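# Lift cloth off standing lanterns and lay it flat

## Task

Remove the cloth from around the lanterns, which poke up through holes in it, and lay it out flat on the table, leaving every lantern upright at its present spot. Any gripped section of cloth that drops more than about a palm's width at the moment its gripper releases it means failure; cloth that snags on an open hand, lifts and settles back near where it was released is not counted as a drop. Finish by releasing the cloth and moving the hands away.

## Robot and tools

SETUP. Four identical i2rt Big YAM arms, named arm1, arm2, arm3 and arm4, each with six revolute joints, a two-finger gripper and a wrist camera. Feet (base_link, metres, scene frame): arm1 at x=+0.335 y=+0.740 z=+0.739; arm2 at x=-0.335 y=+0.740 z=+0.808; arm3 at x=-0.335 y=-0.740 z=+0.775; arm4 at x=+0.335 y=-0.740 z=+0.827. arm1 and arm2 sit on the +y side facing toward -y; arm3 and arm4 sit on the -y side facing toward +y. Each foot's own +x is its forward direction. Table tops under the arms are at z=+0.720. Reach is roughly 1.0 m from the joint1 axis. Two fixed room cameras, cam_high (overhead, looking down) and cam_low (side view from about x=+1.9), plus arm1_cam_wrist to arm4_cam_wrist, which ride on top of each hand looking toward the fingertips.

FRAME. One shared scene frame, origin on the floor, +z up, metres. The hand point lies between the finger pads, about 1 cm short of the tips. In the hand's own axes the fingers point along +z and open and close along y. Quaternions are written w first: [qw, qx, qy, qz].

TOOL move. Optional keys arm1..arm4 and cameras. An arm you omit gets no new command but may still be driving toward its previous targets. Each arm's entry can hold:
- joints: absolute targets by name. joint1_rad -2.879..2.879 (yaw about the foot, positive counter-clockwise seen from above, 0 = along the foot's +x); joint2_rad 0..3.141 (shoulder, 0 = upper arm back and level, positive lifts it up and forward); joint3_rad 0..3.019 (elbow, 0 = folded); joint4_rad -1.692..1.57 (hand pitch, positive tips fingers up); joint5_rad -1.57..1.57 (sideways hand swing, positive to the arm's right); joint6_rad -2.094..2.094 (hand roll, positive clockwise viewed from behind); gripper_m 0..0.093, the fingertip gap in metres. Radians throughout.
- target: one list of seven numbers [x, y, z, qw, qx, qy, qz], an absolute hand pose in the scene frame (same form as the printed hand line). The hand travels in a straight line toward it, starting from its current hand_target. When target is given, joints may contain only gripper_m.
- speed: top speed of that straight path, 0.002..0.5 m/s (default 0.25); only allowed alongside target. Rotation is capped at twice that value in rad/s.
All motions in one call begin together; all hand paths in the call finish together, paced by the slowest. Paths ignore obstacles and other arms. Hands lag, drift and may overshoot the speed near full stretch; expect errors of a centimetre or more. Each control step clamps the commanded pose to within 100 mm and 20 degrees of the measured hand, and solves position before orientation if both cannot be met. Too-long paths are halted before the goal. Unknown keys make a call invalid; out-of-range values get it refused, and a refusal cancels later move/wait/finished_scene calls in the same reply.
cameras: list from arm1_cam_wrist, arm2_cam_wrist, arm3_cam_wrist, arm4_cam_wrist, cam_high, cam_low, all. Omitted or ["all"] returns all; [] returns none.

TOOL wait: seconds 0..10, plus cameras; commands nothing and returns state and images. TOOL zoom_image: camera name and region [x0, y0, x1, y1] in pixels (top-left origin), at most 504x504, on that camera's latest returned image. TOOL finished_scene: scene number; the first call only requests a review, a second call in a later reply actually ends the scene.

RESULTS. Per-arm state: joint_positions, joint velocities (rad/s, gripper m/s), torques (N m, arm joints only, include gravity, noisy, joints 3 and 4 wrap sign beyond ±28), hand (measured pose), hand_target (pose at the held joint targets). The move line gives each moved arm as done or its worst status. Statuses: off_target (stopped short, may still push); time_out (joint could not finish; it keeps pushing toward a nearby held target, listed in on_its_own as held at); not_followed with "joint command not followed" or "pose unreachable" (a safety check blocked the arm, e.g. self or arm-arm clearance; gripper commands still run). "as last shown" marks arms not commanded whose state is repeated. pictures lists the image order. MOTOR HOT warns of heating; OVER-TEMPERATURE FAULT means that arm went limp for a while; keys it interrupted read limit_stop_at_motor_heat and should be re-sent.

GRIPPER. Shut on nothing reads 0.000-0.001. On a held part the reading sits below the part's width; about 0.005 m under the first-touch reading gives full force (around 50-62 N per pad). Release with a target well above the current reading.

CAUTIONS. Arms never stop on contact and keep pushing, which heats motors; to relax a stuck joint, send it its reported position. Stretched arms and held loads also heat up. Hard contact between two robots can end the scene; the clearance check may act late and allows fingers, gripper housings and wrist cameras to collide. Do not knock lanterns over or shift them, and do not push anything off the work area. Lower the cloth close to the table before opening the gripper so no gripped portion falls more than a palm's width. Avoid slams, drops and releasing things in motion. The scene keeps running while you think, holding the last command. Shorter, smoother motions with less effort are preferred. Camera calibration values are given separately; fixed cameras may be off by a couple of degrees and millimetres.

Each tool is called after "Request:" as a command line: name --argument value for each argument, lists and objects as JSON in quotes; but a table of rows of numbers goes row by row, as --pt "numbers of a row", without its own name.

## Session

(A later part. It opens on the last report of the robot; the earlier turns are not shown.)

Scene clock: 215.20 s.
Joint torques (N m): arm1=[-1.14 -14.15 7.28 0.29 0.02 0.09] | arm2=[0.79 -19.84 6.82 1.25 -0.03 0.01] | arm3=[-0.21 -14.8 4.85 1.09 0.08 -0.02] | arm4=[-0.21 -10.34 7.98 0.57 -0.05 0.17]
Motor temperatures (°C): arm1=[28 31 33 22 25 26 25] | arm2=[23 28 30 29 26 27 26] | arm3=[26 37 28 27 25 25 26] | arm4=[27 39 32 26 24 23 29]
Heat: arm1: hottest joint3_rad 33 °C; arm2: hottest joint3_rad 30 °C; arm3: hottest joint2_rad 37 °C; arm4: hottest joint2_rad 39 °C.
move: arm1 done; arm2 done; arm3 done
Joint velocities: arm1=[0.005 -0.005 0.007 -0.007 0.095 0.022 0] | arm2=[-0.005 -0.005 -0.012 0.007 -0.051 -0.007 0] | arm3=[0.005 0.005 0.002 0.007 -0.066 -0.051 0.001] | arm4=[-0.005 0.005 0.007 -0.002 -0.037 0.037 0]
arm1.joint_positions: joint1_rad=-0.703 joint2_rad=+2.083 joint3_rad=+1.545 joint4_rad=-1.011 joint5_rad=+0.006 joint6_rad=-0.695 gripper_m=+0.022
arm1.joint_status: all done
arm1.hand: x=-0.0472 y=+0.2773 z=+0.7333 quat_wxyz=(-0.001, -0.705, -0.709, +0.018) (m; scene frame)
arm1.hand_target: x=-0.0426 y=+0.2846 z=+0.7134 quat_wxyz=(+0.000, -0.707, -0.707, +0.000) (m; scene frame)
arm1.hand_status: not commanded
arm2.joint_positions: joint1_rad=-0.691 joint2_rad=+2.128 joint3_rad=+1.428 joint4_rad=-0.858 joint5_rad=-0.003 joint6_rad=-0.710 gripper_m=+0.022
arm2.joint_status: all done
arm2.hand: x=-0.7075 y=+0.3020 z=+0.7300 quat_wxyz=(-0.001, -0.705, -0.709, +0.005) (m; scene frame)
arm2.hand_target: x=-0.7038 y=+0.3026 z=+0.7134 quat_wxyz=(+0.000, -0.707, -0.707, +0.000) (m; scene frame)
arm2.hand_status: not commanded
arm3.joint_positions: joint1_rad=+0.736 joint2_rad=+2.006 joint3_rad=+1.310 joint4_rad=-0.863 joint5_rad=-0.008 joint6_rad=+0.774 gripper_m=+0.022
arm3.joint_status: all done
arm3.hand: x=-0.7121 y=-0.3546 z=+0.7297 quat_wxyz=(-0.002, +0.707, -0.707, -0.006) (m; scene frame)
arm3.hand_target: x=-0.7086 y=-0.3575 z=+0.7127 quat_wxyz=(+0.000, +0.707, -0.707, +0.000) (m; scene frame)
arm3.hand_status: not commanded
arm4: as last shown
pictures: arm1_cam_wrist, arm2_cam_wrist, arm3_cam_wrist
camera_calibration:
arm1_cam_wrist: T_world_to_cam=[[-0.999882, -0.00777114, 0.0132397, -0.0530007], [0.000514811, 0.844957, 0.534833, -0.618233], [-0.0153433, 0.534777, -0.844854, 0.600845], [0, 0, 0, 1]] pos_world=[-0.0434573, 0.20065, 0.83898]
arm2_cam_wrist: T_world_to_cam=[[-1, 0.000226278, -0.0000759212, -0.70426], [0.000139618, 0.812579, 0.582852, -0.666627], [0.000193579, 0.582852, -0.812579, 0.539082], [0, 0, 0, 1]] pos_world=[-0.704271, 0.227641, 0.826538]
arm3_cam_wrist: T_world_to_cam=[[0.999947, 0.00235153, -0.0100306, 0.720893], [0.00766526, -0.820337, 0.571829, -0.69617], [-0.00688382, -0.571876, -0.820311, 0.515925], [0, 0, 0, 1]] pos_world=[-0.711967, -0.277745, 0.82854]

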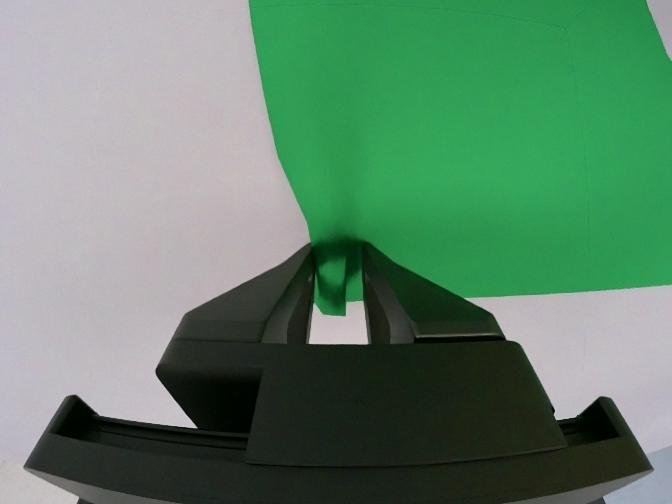

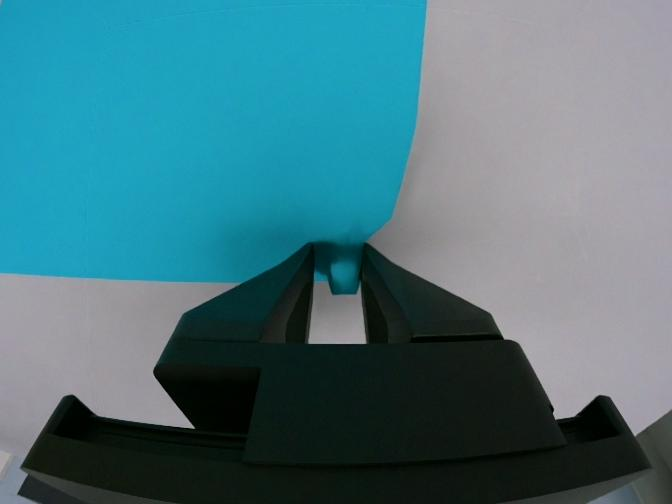

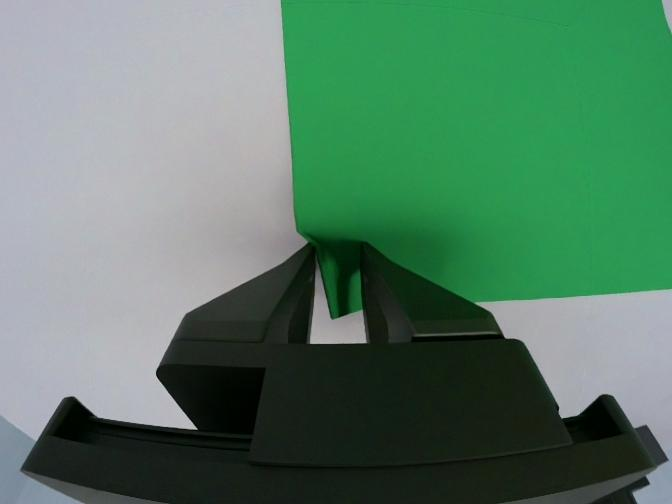

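Request:
move --arm1 '{"joints": {"gripper_m": 0.0}}' --arm2 '{"joints": {"gripper_m": 0.0}}' --arm3 '{"joints": {"gripper_m": 0.0}}' --cameras '["arm1_cam_wrist", "arm2_cam_wrist", "arm3_cam_wrist", "cam_high", "cam_low"]'

Request:
zoom_image --camera "cam_high" --region '[290, 180, 470, 350]'

Request:
zoom_image --camera "arm1_cam_wrist" --region '[200, 160, 500, 360]'

Request:
zoom_image --camera "arm3_cam_wrist" --region '[200, 160, 500, 360]'

Scene clock: 218.97 s.
Joint torques (N m): arm1=[-0.91 -15.33 7.38 0.21 -0.08 0.07] | arm2=[0.79 -19.9 6.79 1.24 0.06 0.02] | arm3=[-0.21 -14.92 4.96 0.76 0.12 -0.02] | arm4=[-0.21 -10.34 7.99 0.54 -0.04 0.17]
Motor temperatures (°C): arm1=[28 31 33 22 25 25 25] | arm2=[23 28 30 29 26 27 26] | arm3=[26 37 28 27 25 25 26] | arm4=[27 39 32 26 24 23 29]
Heat: arm1: hottest joint3_rad 33 °C; arm2: hottest joint3_rad 30 °C; arm3: hottest joint2_rad 37 °C; arm4: hottest joint2_rad 39 °C.
move: arm1 done; arm2 done; arm3 done
Joint velocities: arm1=[-0.005 -0.005 -0.002 -0.007 0.007 -0.037 0] | arm2=[-0.005 -0.005 -0.002 -0.002 -0.007 -0.007 0.001] | arm3=[0.005 -0.015 0.007 -0.002 -0.066 0.037 0] | arm4=[-0.015 -0.005 -0.007 -0.002 -0.037 0.022 0.001]
arm1.joint_positions: joint1_rad=-0.704 joint2_rad=+2.083 joint3_rad=+1.545 joint4_rad=-1.009 joint5_rad=+0.007 joint6_rad=-0.695 gripper_m=+0.001
arm1.joint_status: all done
arm1.hand: x=-0.0480 y=+0.2774 z=+0.7333 quat_wxyz=(-0.001, -0.705, -0.709, +0.019) (m; scene frame)
arm1.hand_target: x=-0.0425 y=+0.2845 z=+0.7134 quat_wxyz=(+0.000, -0.707, -0.707, +0.000) (m; scene frame)
arm1.hand_status: not commanded
arm2.joint_positions: joint1_rad=-0.689 joint2_rad=+2.128 joint3_rad=+1.428 joint4_rad=-0.857 joint5_rad=-0.005 joint6_rad=-0.710 gripper_m=+0.001
arm2.joint_status: all done
arm2.hand: x=-0.7062 y=+0.3008 z=+0.7300 quat_wxyz=(-0.002, -0.705, -0.710, +0.005) (m; scene frame)
arm2.hand_target: x=-0.7037 y=+0.3026 z=+0.7134 quat_wxyz=(+0.000, -0.707, -0.707, +0.000) (m; scene frame)
arm2.hand_status: not commanded
arm3.joint_positions: joint1_rad=+0.736 joint2_rad=+2.006 joint3_rad=+1.310 joint4_rad=-0.854 joint5_rad=-0.009 joint6_rad=+0.774 gripper_m=+0.002
arm3.joint_status: all done
arm3.hand: x=-0.7138 y=-0.3531 z=+0.7297 quat_wxyz=(-0.001, +0.707, -0.707, -0.011) (m; scene frame)
arm3.hand_target: x=-0.7086 y=-0.3575 z=+0.7127 quat_wxyz=(+0.000, +0.707, -0.707, +0.000) (m; scene frame)
arm3.hand_status: not commanded
arm4.joint_positions: joint1_rad=+0.830 joint2_rad=+2.099 joint3_rad=+1.314 joint4_rad=-0.772 joint5_rad=-0.002 joint6_rad=+0.777 gripper_m=+0.002
arm4.joint_status: not commanded
arm4.hand: x=-0.0544 y=-0.3579 z=+0.7388 quat_wxyz=(-0.001, +0.714, -0.700, -0.011) (m; scene frame)
arm4.hand_target: x=-0.0497 y=-0.3583 z=+0.7241 quat_wxyz=(+0.000, +0.707, -0.707, +0.000) (m; scene frame)
arm4.hand_status: not commanded
pictures: arm1_cam_wrist, arm2_cam_wrist, arm3_cam_wrist, cam_high, cam_low
camera_calibration:
arm1_cam_wrist: T_world_to_cam=[[-0.999854, -0.00693636, 0.0156221, -0.0558305], [0.00248603, 0.845228, 0.534401, -0.617985], [-0.016911, 0.534361, -0.845087, 0.601004], [0, 0, 0, 1]] pos_world=[-0.0441224, 0.200798, 0.839025]
arm2_cam_wrist: T_world_to_cam=[[-0.999997, -0.00170686, -0.00158521, -0.70133], [-0.00231037, 0.81361, 0.581406, -0.666656], [0.000297363, 0.581408, -0.813612, 0.54103], [0, 0, 0, 1]] pos_world=[-0.70303, 0.226642, 0.826675]
arm3_cam_wrist: T_world_to_cam=[[0.999853, 0.00254768, -0.0169584, 0.727615], [0.0117127, -0.82376, 0.566817, -0.689595], [-0.0125256, -0.566932, -0.823669, 0.516979], [0, 0, 0, 1]] pos_world=[-0.712955, -0.276822, 0.829033]

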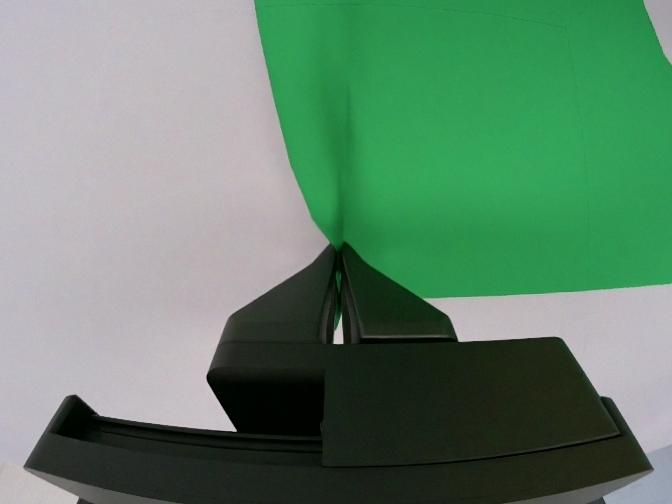

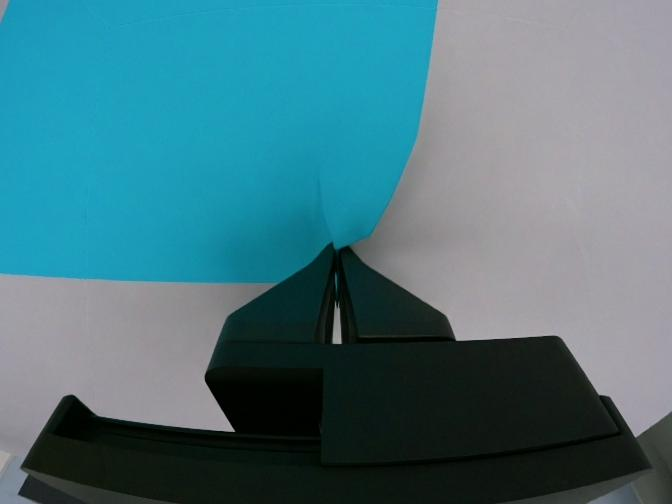

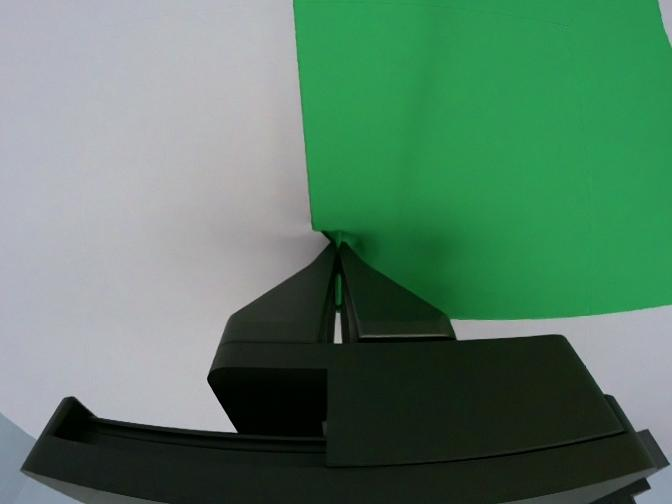

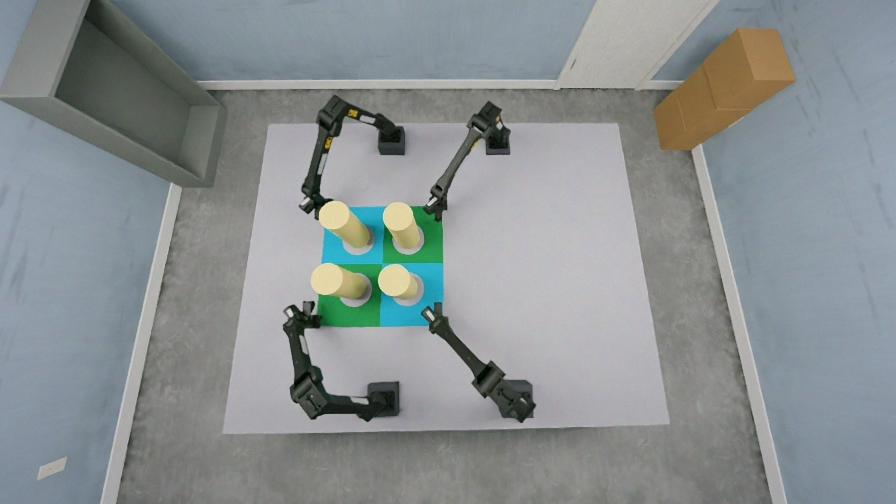

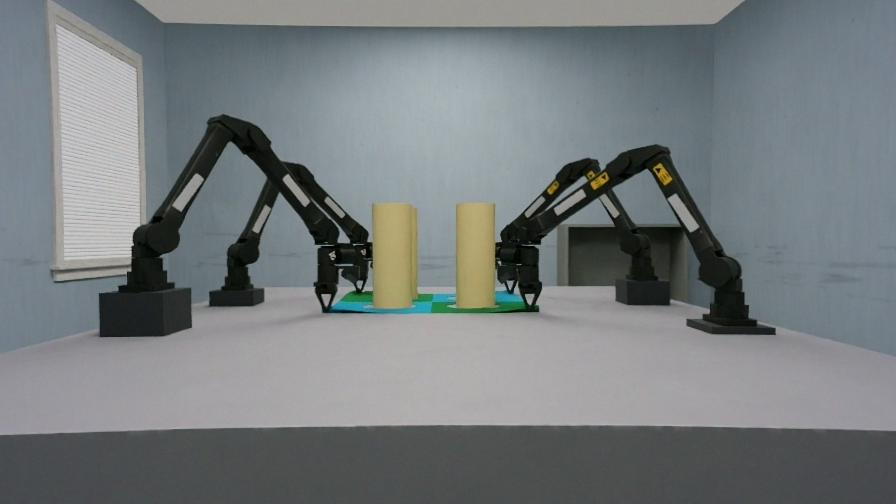

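Scaled by 2.800.

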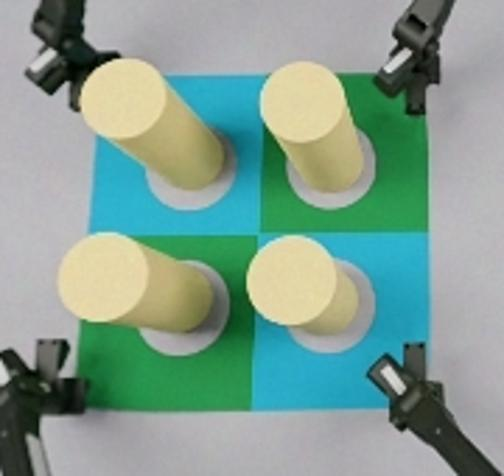

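Scaled by 1.680 from the camera's 672x504 image, which has a finer 960x720 frame.

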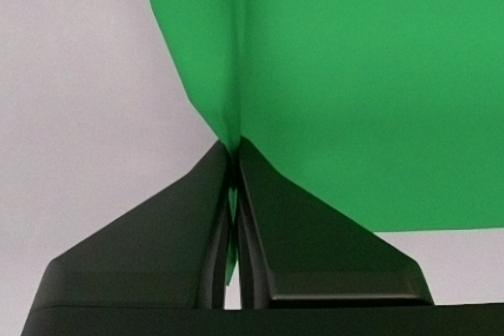

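Scaled by 1.680 from the camera's 672x504 image, which has a finer 960x720 frame.

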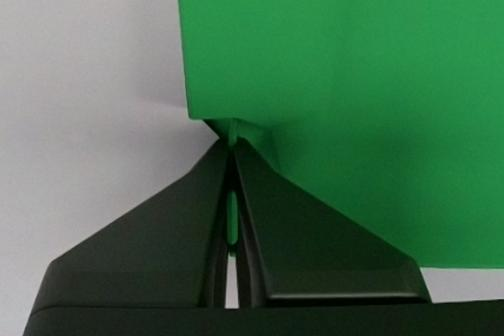

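Request:
move --arm1 '{"target": [-0.043, 0.285, 0.85, 0.0616, 0.7044, 0.7044, -0.0616], "speed": 0.1}' --arm2 '{"target": [-0.709, 0.305, 0.85, 0.0616, 0.7044, 0.7044, -0.0616], "speed": 0.1}' --arm3 '{"target": [-0.716, -0.358, 0.85, -0.0616, 0.7044, -0.7044, -0.0616], "speed": 0.1}' --arm4 '{"target": [-0.049, -0.361, 0.85, -0.0616, 0.7044, -0.7044, -0.0616], "speed": 0.1}'

Request:
zoom_image --camera "cam_low" --region '[260, 170, 600, 340]'

Request:
zoom_image --camera "cam_high" --region '[290, 180, 470, 350]'

Scene clock: 228.27 s.
Joint torques (N m): arm1=[-1.2 -16.21 11.36 -0.53 -0.39 -0.09] | arm2=[-1.2 -21.95 8.14 0.21 -0.09 -0.21] | arm3=[1.03 -17.73 8.62 -0.24 0.15 0.16] | arm4=[1.49 -10.87 8.35 0.16 0.25 0.18]
Motor temperatures (°C): arm1=[28 31 33 22 25 25 26] | arm2=[23 28 30 29 25 27 26] | arm3=[26 37 28 27 25 24 27] | arm4=[27 39 32 26 24 23 29]
Heat: arm1: hottest joint3_rad 33 °C; arm2: hottest joint3_rad 30 °C; arm3: hottest joint2_rad 37 °C; arm4: hottest joint2_rad 39 °C.
move: arm1 off_target; arm2 off_target; arm3 off_target; arm4 off_target
Joint velocities: arm1=[-0.005 -0.015 -0.007 0.002 -0.022 0.022 0] | arm2=[-0.005 -0.005 0.007 -0.007 -0.007 0.007 -0.001] | arm3=[0.005 0.005 -0.002 -0.017 -0.051 0.022 0] | arm4=[-0.005 0.005 0.012 0.002 -0.037 -0.007 0]
arm1.joint_positions: joint1_rad=-0.737 joint2_rad=+1.899 joint3_rad=+1.530 joint4_rad=-1.103 joint5_rad=-0.100 joint6_rad=-0.703 gripper_m=+0.001
arm1.joint_status: not commanded
arm1.hand: x=-0.0408 y=+0.2883 z=+0.8327 quat_wxyz=(-0.056, -0.710, -0.700, +0.052) (m; scene frame)
arm1.hand_target: x=-0.0435 y=+0.2846 z=+0.8505 quat_wxyz=(-0.061, -0.704, -0.705, +0.063) (m; scene frame)
arm1.hand_status: off_target (0.018 m and 1.5 deg from the pose sent, 0.117 m and 8.6 deg at the start)
arm2.joint_positions: joint1_rad=-0.712 joint2_rad=+1.906 joint3_rad=+1.403 joint4_rad=-0.936 joint5_rad=-0.123 joint6_rad=-0.727 gripper_m=+0.001
arm2.joint_status: not commanded
arm2.hand: x=-0.7025 y=+0.2943 z=+0.8449 quat_wxyz=(-0.064, -0.701, -0.708, +0.060) (m; scene frame)
arm2.hand_target: x=-0.7096 y=+0.3037 z=+0.8501 quat_wxyz=(-0.062, -0.704, -0.704, +0.062) (m; scene frame)
arm2.hand_status: off_target (0.014 m and 0.7 deg from the pose sent, 0.120 m and 9.4 deg at the start)
arm3.joint_positions: joint1_rad=+0.767 joint2_rad=+1.809 joint3_rad=+1.293 joint4_rad=-0.980 joint5_rad=+0.117 joint6_rad=+0.798 gripper_m=+0.001
arm3.joint_status: not commanded
arm3.hand: x=-0.7017 y=-0.3599 z=+0.8253 quat_wxyz=(-0.064, +0.706, -0.704, -0.039) (m; scene frame)
arm3.hand_target: x=-0.7164 y=-0.3574 z=+0.8489 quat_wxyz=(-0.061, +0.705, -0.704, -0.062) (m; scene frame)
arm3.hand_status: off_target (0.029 m and 2.7 deg from the pose sent, 0.120 m and 9.1 deg at the start)
arm4.joint_positions: joint1_rad=+0.853 joint2_rad=+1.854 joint3_rad=+1.277 joint4_rad=-0.859 joint5_rad=+0.121 joint6_rad=+0.811 gripper_m=+0.002
arm4.joint_status: not commanded
arm4.hand: x=-0.0490 y=-0.3517 z=+0.8558 quat_wxyz=(-0.060, +0.704, -0.704, -0.073) (m; scene frame)
arm4.hand_target: x=-0.0487 y=-0.3613 z=+0.8509 quat_wxyz=(-0.061, +0.704, -0.705, -0.062) (m; scene frame)
arm4.hand_status: off_target (0.011 m and 1.3 deg from the pose sent, 0.111 m and 9.2 deg at the start)
pictures: arm1_cam_wrist, arm2_cam_wrist, arm3_cam_wrist, arm4_cam_wrist, cam_high, cam_low
camera_calibration:
arm1_cam_wrist: T_world_to_cam=[[-0.999804, 0.00971341, -0.0172522, -0.027491], [0.00148829, 0.905787, 0.42373, -0.605722], [0.0197427, 0.423621, -0.905624, 0.763079], [0, 0, 0, 1]] pos_world=[-0.0416494, 0.225666, 0.947251]
arm2_cam_wrist: T_world_to_cam=[[-0.999925, -0.00574612, -0.0108327, -0.688378], [-0.00991978, 0.898373, 0.439121, -0.638171], [0.00720857, 0.439196, -0.898362, 0.756653], [0, 0, 0, 1]] pos_world=[-0.700111, 0.237041, 0.952526]
arm3_cam_wrist: T_world_to_cam=[[0.999468, 0.00447533, 0.0322944, 0.676986], [-0.0107932, -0.889263, 0.457268, -0.698463], [0.0307647, -0.457374, -0.888742, 0.715532], [0, 0, 0, 1]] pos_world=[-0.706178, -0.296882, 0.933445]
arm4_cam_wrist: T_world_to_cam=[[0.999843, 0.00699292, -0.0163028, 0.064543], [0.013323, -0.902805, 0.429844, -0.681073], [-0.0117124, -0.429994, -0.902756, 0.741407], [0, 0, 0, 1]] pos_world=[-0.0467753, -0.296527, 0.963117]

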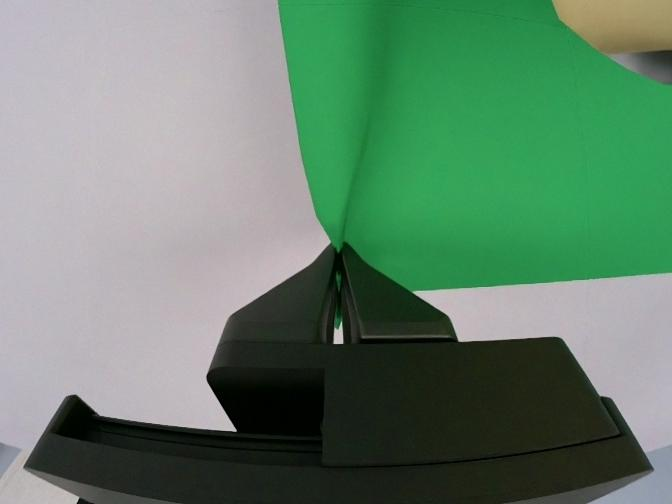

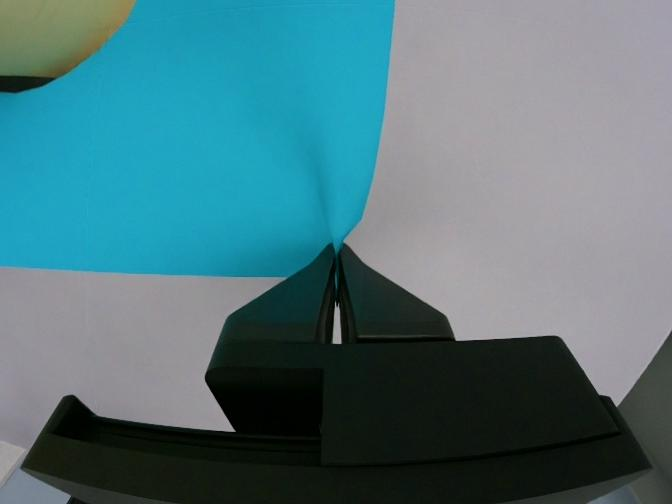

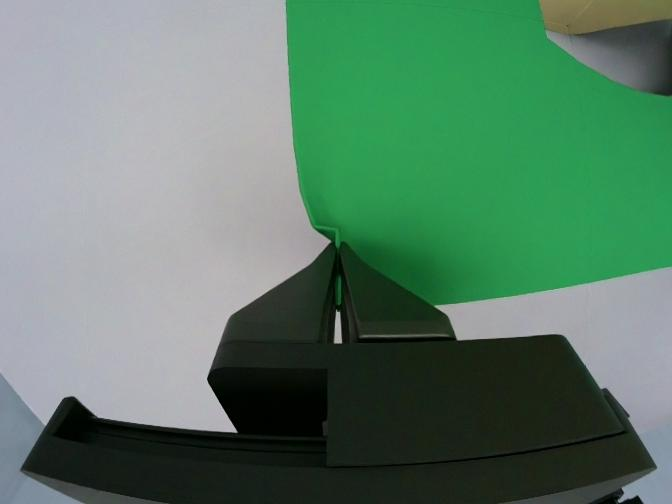

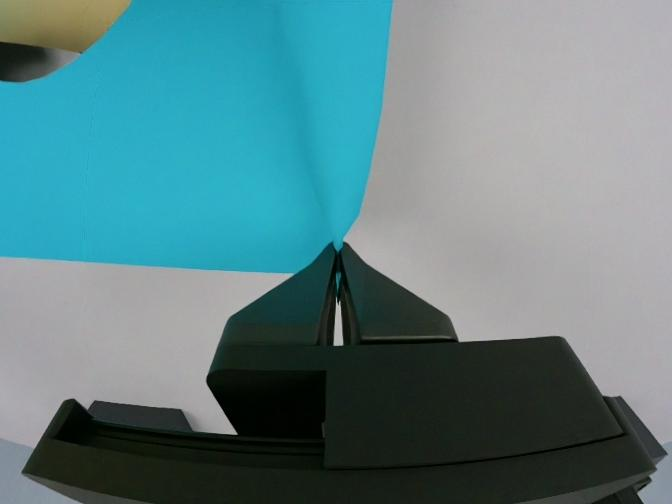

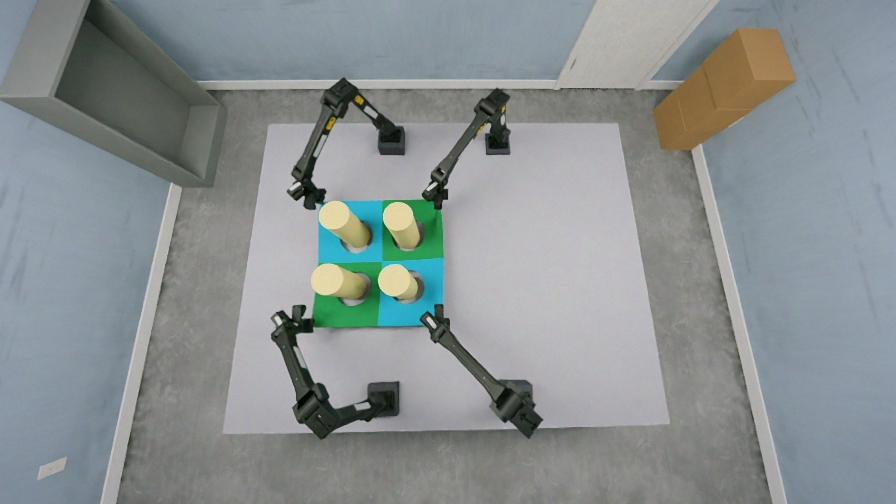

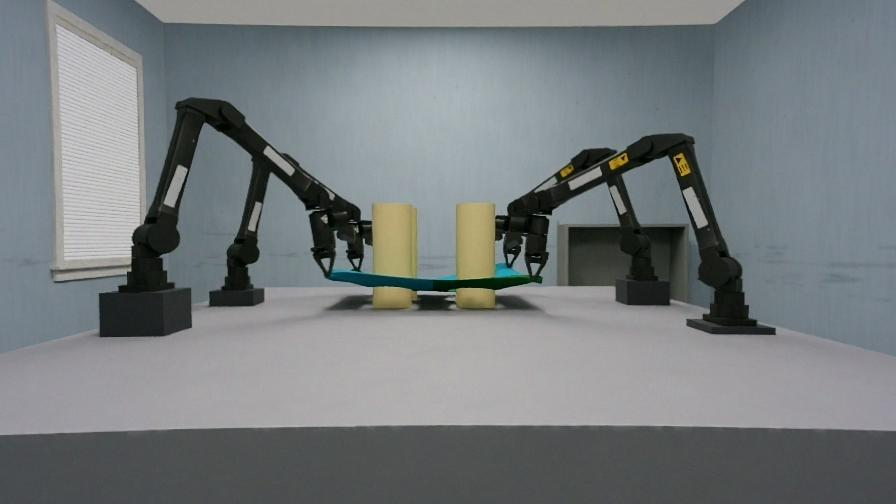

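Scaled by 1.482.

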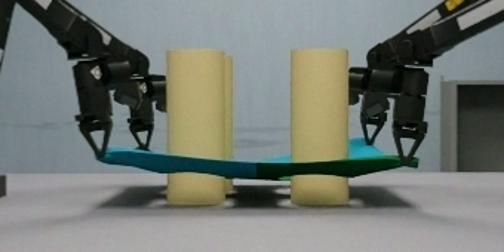

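Scaled by 2.800.

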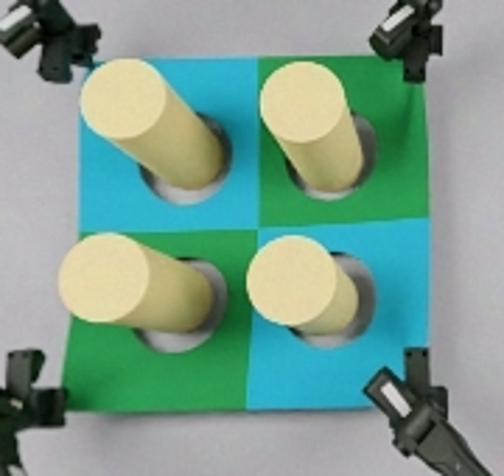

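Request:
move --cameras '["cam_high", "cam_low"]'

Scene clock: 240.40 s.
Joint torques (N m): arm1=[-1.44 -16.67 11.29 -0.49 -0.4 -0.06] | arm2=[-1.14 -21.83 7.97 0.21 -0.06 -0.17] | arm3=[1.14 -17.49 8.68 -0.25 0.15 0.16] | arm4=[1.49 -10.87 8.36 0.16 0.25 0.17]
Motor temperatures (°C): arm1=[28 33 35 22 25 25 26] | arm2=[23 27 30 29 25 26 26] | arm3=[26 38 28 27 25 24 28] | arm4=[27 38 33 26 24 23 29]
Heat: arm1: hottest joint3_rad 35 °C; arm2: hottest joint3_rad 30 °C; arm3: hottest joint2_rad 38 °C; arm4: hottest joint2_rad 38 °C.
Joint velocities: arm1=[0.005 0.015 -0.012 -0.002 -0.037 -0.037 0.001] | arm2=[0.015 -0.005 -0.012 0.017 -0.007 0.007 0] | arm3=[0.005 -0.005 -0.002 -0.017 -0.037 -0.022 0] | arm4=[-0.015 -0.015 -0.002 -0.007 0.007 -0.037 -0.001]
arm1.joint_positions: joint1_rad=-0.737 joint2_rad=+1.899 joint3_rad=+1.530 joint4_rad=-1.103 joint5_rad=-0.100 joint6_rad=-0.704 gripper_m=+0.001
arm1.joint_status: not commanded
arm1.hand: x=-0.0408 y=+0.2883 z=+0.8327 quat_wxyz=(-0.056, -0.709, -0.701, +0.052) (m; scene frame)
arm1.hand_target: x=-0.0435 y=+0.2846 z=+0.8505 quat_wxyz=(-0.061, -0.704, -0.705, +0.063) (m; scene frame)
arm1.hand_status: off_target (0.018 m and 1.4 deg from the pose sent, 0.117 m and 8.6 deg at the start)
arm2.joint_positions: joint1_rad=-0.712 joint2_rad=+1.906 joint3_rad=+1.403 joint4_rad=-0.936 joint5_rad=-0.123 joint6_rad=-0.728 gripper_m=+0.001
arm2.joint_status: not commanded
arm2.hand: x=-0.7025 y=+0.2942 z=+0.8449 quat_wxyz=(-0.064, -0.701, -0.708, +0.060) (m; scene frame)
arm2.hand_target: x=-0.7096 y=+0.3037 z=+0.8501 quat_wxyz=(-0.062, -0.704, -0.704, +0.062) (m; scene frame)
arm2.hand_status: off_target (0.014 m and 0.7 deg from the pose sent, 0.120 m and 9.4 deg at the start)
arm3.joint_positions: joint1_rad=+0.767 joint2_rad=+1.809 joint3_rad=+1.293 joint4_rad=-0.980 joint5_rad=+0.117 joint6_rad=+0.798 gripper_m=+0.001
arm3.joint_status: not commanded
arm3.hand: x=-0.7017 y=-0.3599 z=+0.8253 quat_wxyz=(-0.064, +0.706, -0.704, -0.038) (m; scene frame)
arm3.hand_target: x=-0.7164 y=-0.3575 z=+0.8489 quat_wxyz=(-0.061, +0.705, -0.704, -0.062) (m; scene frame)
arm3.hand_status: off_target (0.029 m and 2.7 deg from the pose sent, 0.120 m and 9.1 deg at the start)
arm4.joint_positions: joint1_rad=+0.853 joint2_rad=+1.854 joint3_rad=+1.277 joint4_rad=-0.859 joint5_rad=+0.121 joint6_rad=+0.812 gripper_m=+0.002
arm4.joint_status: not commanded
arm4.hand: x=-0.0490 y=-0.3517 z=+0.8558 quat_wxyz=(-0.060, +0.703, -0.705, -0.073) (m; scene frame)
arm4.hand_target: x=-0.0487 y=-0.3613 z=+0.8509 quat_wxyz=(-0.061, +0.704, -0.705, -0.062) (m; scene frame)
arm4.hand_status: off_target (0.011 m and 1.3 deg from the pose sent, 0.111 m and 9.2 deg at the start)
pictures: cam_high, cam_low

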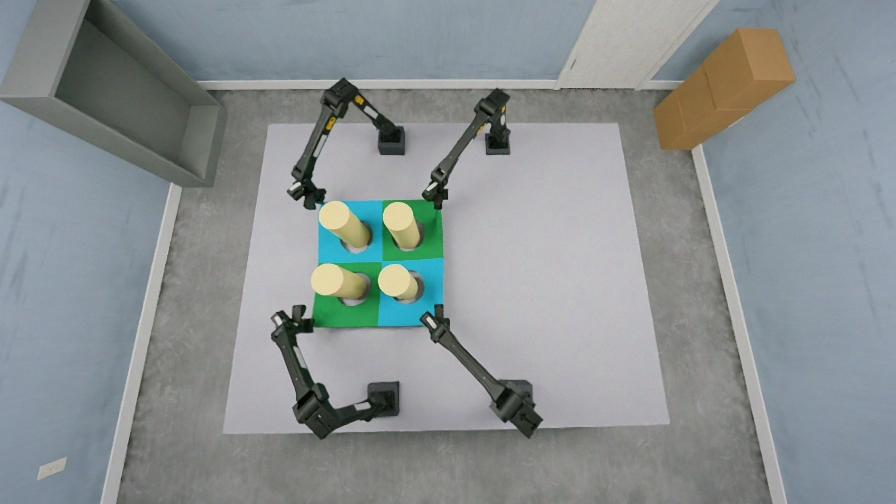

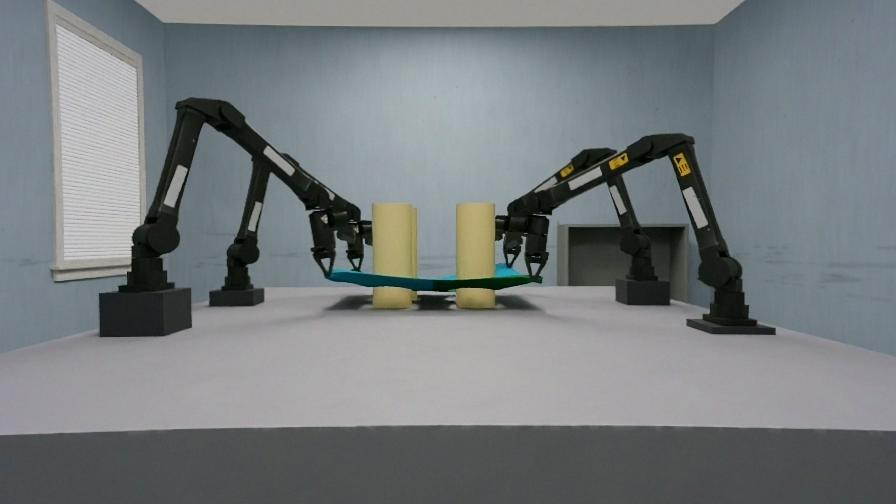

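Request:
move --arm1 '{"target": [-0.043, 0.289, 1.04, 0.15305, 0.69034, 0.69034, -0.15305], "speed": 0.15}' --arm2 '{"target": [-0.712, 0.303, 1.03, 0.15305, 0.69034, 0.69034, -0.15305], "speed": 0.15}' --arm3 '{"target": [-0.722, -0.360, 1.04, -0.15305, 0.69034, -0.69034, -0.15305], "speed": 0.15}' --arm4 '{"target": [-0.049, -0.361, 1.02, -0.15305, 0.69034, -0.69034, -0.15305], "speed": 0.15}' --cameras '["cam_high", "cam_low"]'

Scene clock: 263.57 s.
Joint torques (N m): arm1=[-1.14 -14.62 14.43 -0.28 -0.32 -0.09] | arm2=[-0.97 -18.73 14.5 0.34 -0.24 -0.18] | arm3=[1.44 -15.15 11.45 0.1 0.18 0.17] | arm4=[1.32 -8.64 13.65 0.1 0.4 0.19]
Motor temperatures (°C): arm1=[28 34 36 22 25 25 27] | arm2=[23 27 31 29 25 26 27] | arm3=[26 38 29 27 25 24 28] | arm4=[27 37 33 26 24 23 29]
Heat: arm1: hottest joint3_rad 36 °C; arm2: hottest joint3_rad 31 °C; arm3: hottest joint2_rad 38 °C; arm4: hottest joint2_rad 37 °C.
move: arm1 off_target; arm2 off_target; arm3 off_target; arm4 off_target
Joint velocities: arm1=[-0.005 -0.005 0.002 -0.007 -0.022 -0.007 0.001] | arm2=[-0.005 -0.005 -0.007 0.002 0.051 0.022 0] | arm3=[0.005 0.005 -0.007 0.012 -0.022 -0.037 0] | arm4=[-0.005 0.005 -0.027 0.007 0.037 0.037 -0.001]
arm1.joint_positions: joint1_rad=-0.787 joint2_rad=+1.712 joint3_rad=+1.709 joint4_rad=-1.304 joint5_rad=-0.288 joint6_rad=-0.720 gripper_m=+0.001
arm1.joint_status: not commanded
arm1.hand: x=-0.0381 y=+0.2895 z=+1.0116 quat_wxyz=(-0.150, -0.697, -0.689, +0.131) (m; scene frame)
arm1.hand_target: x=-0.0434 y=+0.2889 z=+1.0412 quat_wxyz=(-0.151, -0.689, -0.692, +0.155) (m; scene frame)
arm1.hand_status: off_target (0.029 m and 2.7 deg from the pose sent, 0.207 m and 16.2 deg at the start)
arm2.joint_positions: joint1_rad=-0.772 joint2_rad=+1.661 joint3_rad=+1.457 joint4_rad=-1.108 joint5_rad=-0.313 joint6_rad=-0.744 gripper_m=+0.001
arm2.joint_status: not commanded
arm2.hand: x=-0.6931 y=+0.3074 z=+1.0000 quat_wxyz=(-0.156, -0.694, -0.693, +0.122) (m; scene frame)
arm2.hand_target: x=-0.7121 y=+0.3032 z=+1.0300 quat_wxyz=(-0.153, -0.691, -0.690, +0.153) (m; scene frame)
arm2.hand_status: off_target (0.036 m and 3.6 deg from the pose sent, 0.186 m and 14.9 deg at the start)
arm3.joint_positions: joint1_rad=+0.833 joint2_rad=+1.596 joint3_rad=+1.474 joint4_rad=-1.231 joint5_rad=+0.327 joint6_rad=+0.827 gripper_m=+0.001
arm3.joint_status: not commanded
arm3.hand: x=-0.7062 y=-0.3582 z=+1.0052 quat_wxyz=(-0.160, +0.696, -0.690, -0.118) (m; scene frame)
arm3.hand_target: x=-0.7227 y=-0.3588 z=+1.0387 quat_wxyz=(-0.152, +0.691, -0.690, -0.153) (m; scene frame)
arm3.hand_status: off_target (0.038 m and 4.2 deg from the pose sent, 0.216 m and 16.9 deg at the start)
arm4.joint_positions: joint1_rad=+0.918 joint2_rad=+1.596 joint3_rad=+1.327 joint4_rad=-1.036 joint5_rad=+0.326 joint6_rad=+0.834 gripper_m=+0.002
arm4.joint_status: not commanded
arm4.hand: x=-0.0387 y=-0.3625 z=+1.0087 quat_wxyz=(-0.152, +0.693, -0.689, -0.146) (m; scene frame)
arm4.hand_target: x=-0.0478 y=-0.3623 z=+1.0207 quat_wxyz=(-0.152, +0.690, -0.690, -0.154) (m; scene frame)
arm4.hand_status: off_target (0.015 m and 0.9 deg from the pose sent, 0.164 m and 14.3 deg at the start)
pictures: cam_high, cam_low

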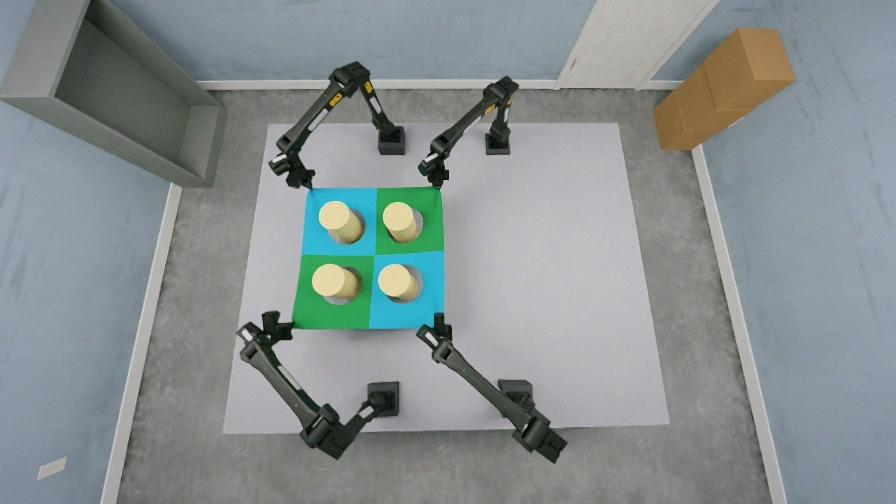

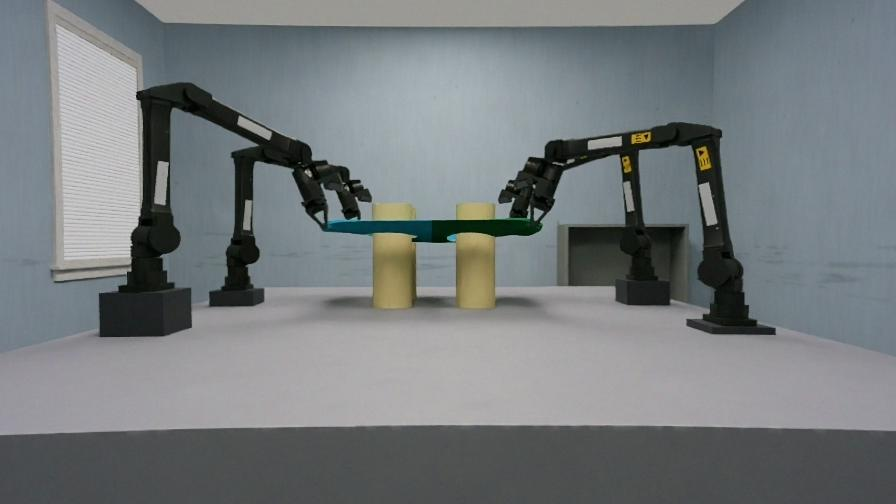

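Request:
zoom_image --camera "cam_high" --region '[270, 170, 470, 350]'

Request:
zoom_image --camera "cam_low" --region '[280, 150, 600, 330]'

Scaled by 2.520.

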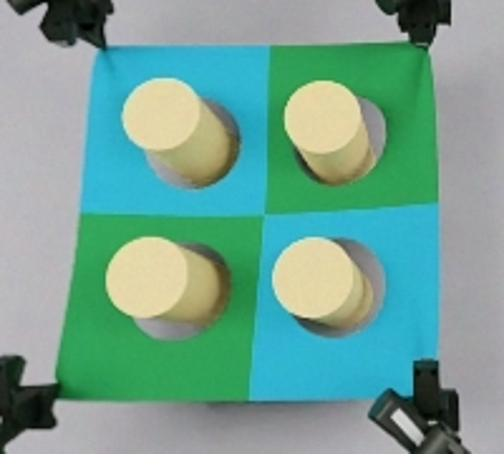

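Scaled by 1.575.

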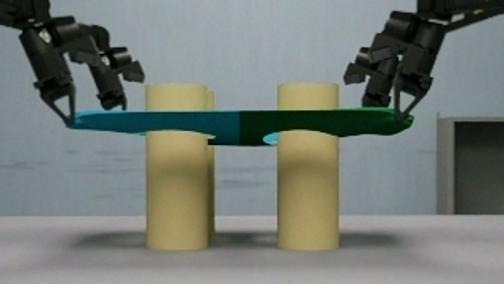

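Request:
move --arm1 '{"target": [-0.058, 0.294, 1.245, 0.2706, 0.65328, 0.65328, -0.2706], "speed": 0.15}' --arm2 '{"target": [-0.728, 0.310, 1.245, 0.2706, 0.65328, 0.65328, -0.2706], "speed": 0.15}' --arm3 '{"target": [-0.738, -0.354, 1.25, -0.2706, 0.65328, -0.65328, -0.2706], "speed": 0.15}' --arm4 '{"target": [-0.066, -0.356, 1.225, -0.2706, 0.65328, -0.65328, -0.2706], "speed": 0.15}' --cameras '["cam_high", "cam_low"]'

Scene clock: 287.43 s.
Joint torques (N m): arm1=[-1.49 -12.92 14.01 0.35 -0.62 0.18] | arm2=[-0.97 -17.26 14.98 0.76 -0.39 0.01] | arm3=[1.2 -12.04 11.08 0.54 0.36 -0.11] | arm4=[1.38 -8.94 15.13 0.54 0.55 -0.05]
Motor temperatures (°C): arm1=[28 33 38 22 25 25 27] | arm2=[23 27 34 29 25 26 26] | arm3=[26 39 33 27 25 24 28] | arm4=[27 37 37 25 24 23 29]
Heat: arm1: hottest joint3_rad 38 °C; arm2: hottest joint3_rad 34 °C; arm3: hottest joint2_rad 39 °C; arm4: hottest joint2_rad 37 °C.
move: arm1 off_target; arm2 off_target; arm3 off_target; arm4 off_target
Joint velocities: arm1=[-0.015 -0.015 -0.007 0.007 0.037 0.037 0] | arm2=[-0.015 -0.005 0.022 -0.012 0.037 -0.007 0] | arm3=[-0.015 -0.005 -0.007 -0.002 -0.007 -0.037 -0.001] | arm4=[0.005 0.005 -0.022 0.007 -0.022 -0.007 0]
arm1.joint_positions: joint1_rad=-0.883 joint2_rad=+1.725 joint3_rad=+2.188 joint4_rad=-1.516 joint5_rad=-0.555 joint6_rad=-0.721 gripper_m=+0.001
arm1.joint_status: not commanded
arm1.hand: x=-0.0604 y=+0.2910 z=+1.2206 quat_wxyz=(-0.266, -0.656, -0.659, +0.254) (m; scene frame)
arm1.hand_target: x=-0.0586 y=+0.2946 z=+1.2455 quat_wxyz=(-0.268, -0.652, -0.655, +0.273) (m; scene frame)
arm1.hand_status: off_target (0.025 m and 2.1 deg from the pose sent, 0.234 m and 22.1 deg at the start)
arm2.joint_positions: joint1_rad=-0.878 joint2_rad=+1.587 joint3_rad=+1.823 joint4_rad=-1.311 joint5_rad=-0.596 joint6_rad=-0.744 gripper_m=+0.001
arm2.joint_status: not commanded
arm2.hand: x=-0.7187 y=+0.3054 z=+1.2125 quat_wxyz=(-0.276, -0.655, -0.660, +0.242) (m; scene frame)
arm2.hand_target: x=-0.7286 y=+0.3101 z=+1.2446 quat_wxyz=(-0.271, -0.653, -0.653, +0.271) (m; scene frame)
arm2.hand_status: off_target (0.034 m and 3.5 deg from the pose sent, 0.247 m and 22.4 deg at the start)
arm3.joint_positions: joint1_rad=+0.923 joint2_rad=+1.578 joint3_rad=+1.953 joint4_rad=-1.468 joint5_rad=+0.618 joint6_rad=+0.820 gripper_m=+0.001
arm3.joint_status: not commanded
arm3.hand: x=-0.7291 y=-0.3489 z=+1.2338 quat_wxyz=(-0.275, +0.652, -0.659, -0.256) (m; scene frame)
arm3.hand_target: x=-0.7404 y=-0.3524 z=+1.2498 quat_wxyz=(-0.270, +0.655, -0.652, -0.272) (m; scene frame)
arm3.hand_status: off_target (0.019 m and 1.9 deg from the pose sent, 0.247 m and 22.6 deg at the start)
arm4.joint_positions: joint1_rad=+1.009 joint2_rad=+1.519 joint3_rad=+1.654 joint4_rad=-1.239 joint5_rad=+0.621 joint6_rad=+0.833 gripper_m=+0.002
arm4.joint_status: not commanded
arm4.hand: x=-0.0582 y=-0.3540 z=+1.2042 quat_wxyz=(-0.270, +0.652, -0.660, -0.258) (m; scene frame)
arm4.hand_target: x=-0.0641 y=-0.3578 z=+1.2252 quat_wxyz=(-0.269, +0.653, -0.653, -0.272) (m; scene frame)
arm4.hand_status: off_target (0.022 m and 1.7 deg from the pose sent, 0.218 m and 20.6 deg at the start)
pictures: cam_high, cam_low

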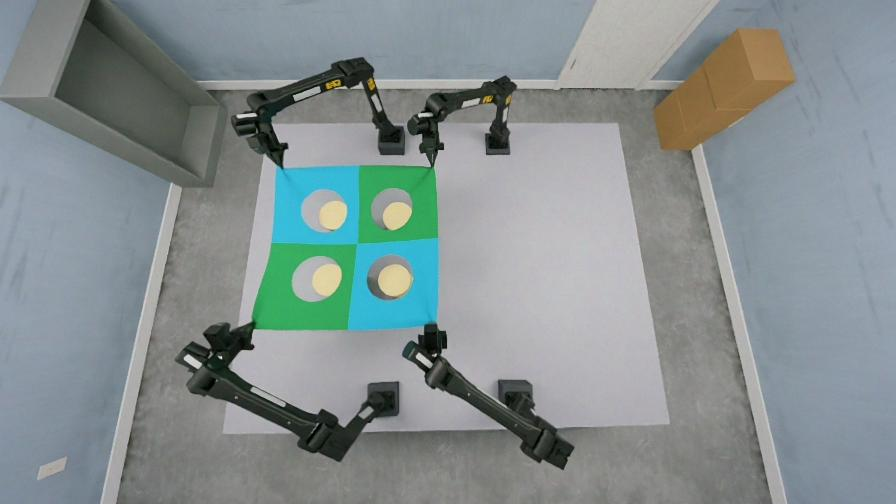

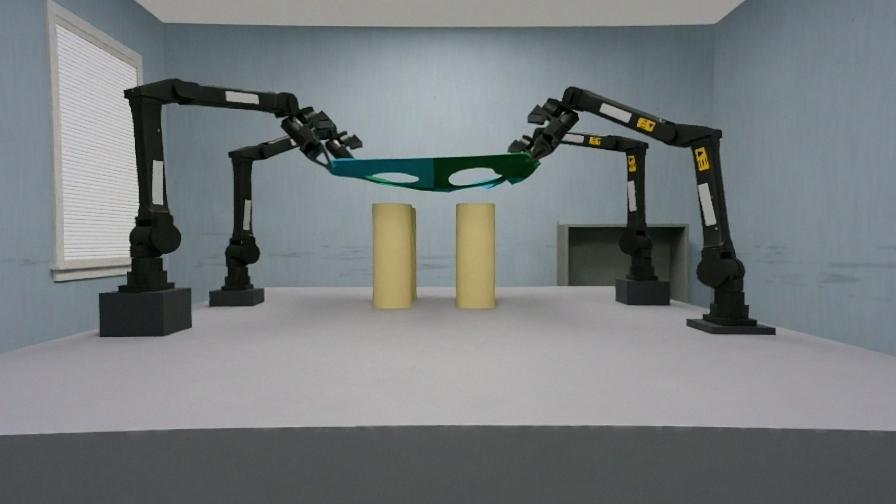

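Request:
move --arm1 '{"target": [0.645, 0.294, 1.26, 0.2706, 0.65328, 0.65328, -0.2706], "speed": 0.25}' --arm2 '{"target": [-0.030, 0.310, 1.26, 0.2706, 0.65328, 0.65328, -0.2706], "speed": 0.25}' --arm3 '{"target": [-0.036, -0.360, 1.26, -0.2706, 0.65328, -0.65328, -0.2706], "speed": 0.25}' --arm4 '{"target": [0.640, -0.362, 1.245, -0.2706, 0.65328, -0.65328, -0.2706], "speed": 0.25}' --cameras '["cam_high", "cam_low"]'

Scene clock: 299.77 s.
Joint torques (N m): arm1=[-0.85 -11.16 14.91 0.76 0.26 0.15] | arm2=[-0.38 -15.85 15.32 0.38 0.68 0.03] | arm3=[0.5 -11.28 11.6 0.13 -0.27 -0.11] | arm4=[-0.62 -6.07 16.17 0.96 -0.38 -0.09]
Motor temperatures (°C): arm1=[28 32 40 22 25 25 27] | arm2=[23 27 37 29 25 26 26] | arm3=[26 38 35 27 25 24 28] | arm4=[27 37 39 25 24 23 29]
Heat: arm1: hottest joint3_rad 40 °C; arm2: hottest joint3_rad 37 °C; arm3: hottest joint2_rad 38 °C; arm4: hottest joint3_rad 39 °C.
move: arm1 off_target; arm2 off_target; arm3 off_target; arm4 off_target
Joint velocities: arm1=[-0.005 0.005 0.012 0.012 -0.022 -0.066 -0.001] | arm2=[-0.015 0.005 -0.007 0.007 0.051 -0.022 0.001] | arm3=[-0.005 -0.015 -0.002 -0.012 0.095 -0.022 -0.001] | arm4=[-0.005 0.005 -0.012 0.007 -0.051 -0.007 0]
arm1.joint_positions: joint1_rad=+0.736 joint2_rad=+1.557 joint3_rad=+2.011 joint4_rad=-1.486 joint5_rad=+0.488 joint6_rad=+0.598 gripper_m=+0.001
arm1.joint_status: not commanded
arm1.hand: x=+0.6494 y=+0.2938 z=+1.2272 quat_wxyz=(-0.233, -0.655, -0.667, +0.266) (m; scene frame)
arm1.hand_target: x=+0.6532 y=+0.2994 z=+1.2575 quat_wxyz=(-0.266, -0.656, -0.656, +0.261) (m; scene frame)
arm1.hand_status: off_target (0.033 m and 4.6 deg from the pose sent, 0.707 m and 2.1 deg at the start)
arm2.joint_positions: joint1_rad=+0.803 joint2_rad=+1.446 joint3_rad=+1.680 joint4_rad=-1.247 joint5_rad=+0.518 joint6_rad=+0.594 gripper_m=+0.001
arm2.joint_status: not commanded
arm2.hand: x=-0.0181 y=+0.3032 z=+1.2205 quat_wxyz=(-0.241, -0.645, -0.674, +0.269) (m; scene frame)
arm2.hand_target: x=-0.0253 y=+0.3017 z=+1.2596 quat_wxyz=(-0.270, -0.652, -0.654, +0.273) (m; scene frame)
arm2.hand_status: off_target (0.042 m and 4.2 deg from the pose sent, 0.690 m and 3.5 deg at the start)
arm3.joint_positions: joint1_rad=-0.896 joint2_rad=+1.392 joint3_rad=+1.717 joint4_rad=-1.367 joint5_rad=-0.568 joint6_rad=-0.661 gripper_m=+0.001
arm3.joint_status: not commanded
arm3.hand: x=-0.0253 y=-0.3512 z=+1.2292 quat_wxyz=(-0.249, +0.644, -0.668, -0.277) (m; scene frame)
arm3.hand_target: x=-0.0318 y=-0.3529 z=+1.2614 quat_wxyz=(-0.275, +0.651, -0.651, -0.276) (m; scene frame)
arm3.hand_status: off_target (0.034 m and 3.2 deg from the pose sent, 0.694 m and 1.9 deg at the start)
arm4.joint_positions: joint1_rad=-0.811 joint2_rad=+1.306 joint3_rad=+1.478 joint4_rad=-1.219 joint5_rad=-0.552 joint6_rad=-0.682 gripper_m=+0.002
arm4.joint_status: not commanded
arm4.hand: x=+0.6322 y=-0.3609 z=+1.2170 quat_wxyz=(-0.244, +0.654, -0.663, -0.272) (m; scene frame)
arm4.hand_target: x=+0.6400 y=-0.3625 z=+1.2440 quat_wxyz=(-0.271, +0.655, -0.653, -0.267) (m; scene frame)
arm4.hand_status: off_target (0.029 m and 3.2 deg from the pose sent, 0.699 m and 1.7 deg at the start)
pictures: cam_high, cam_low

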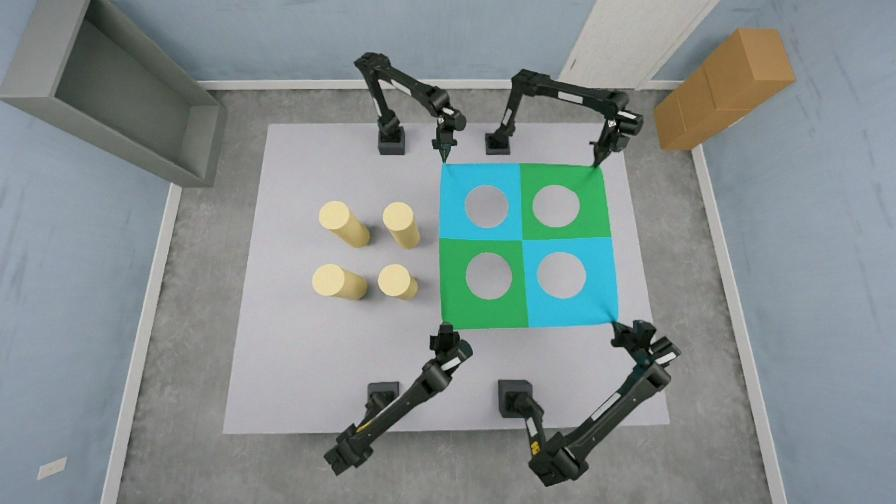

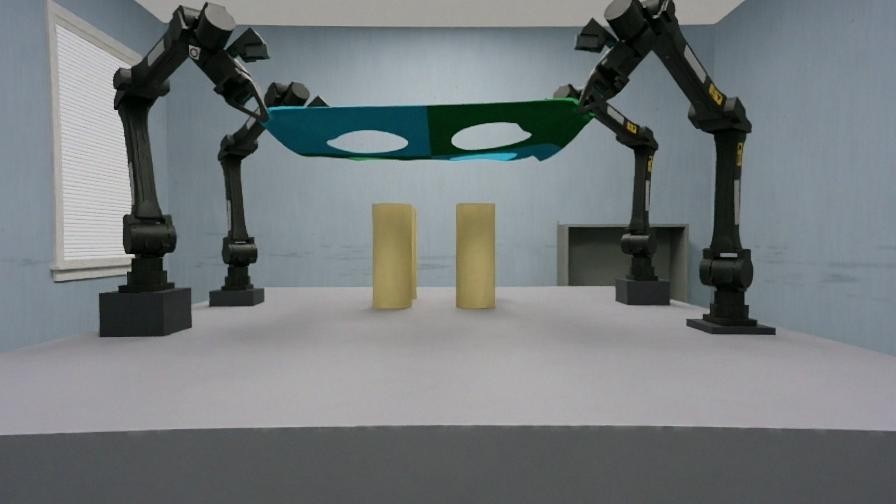

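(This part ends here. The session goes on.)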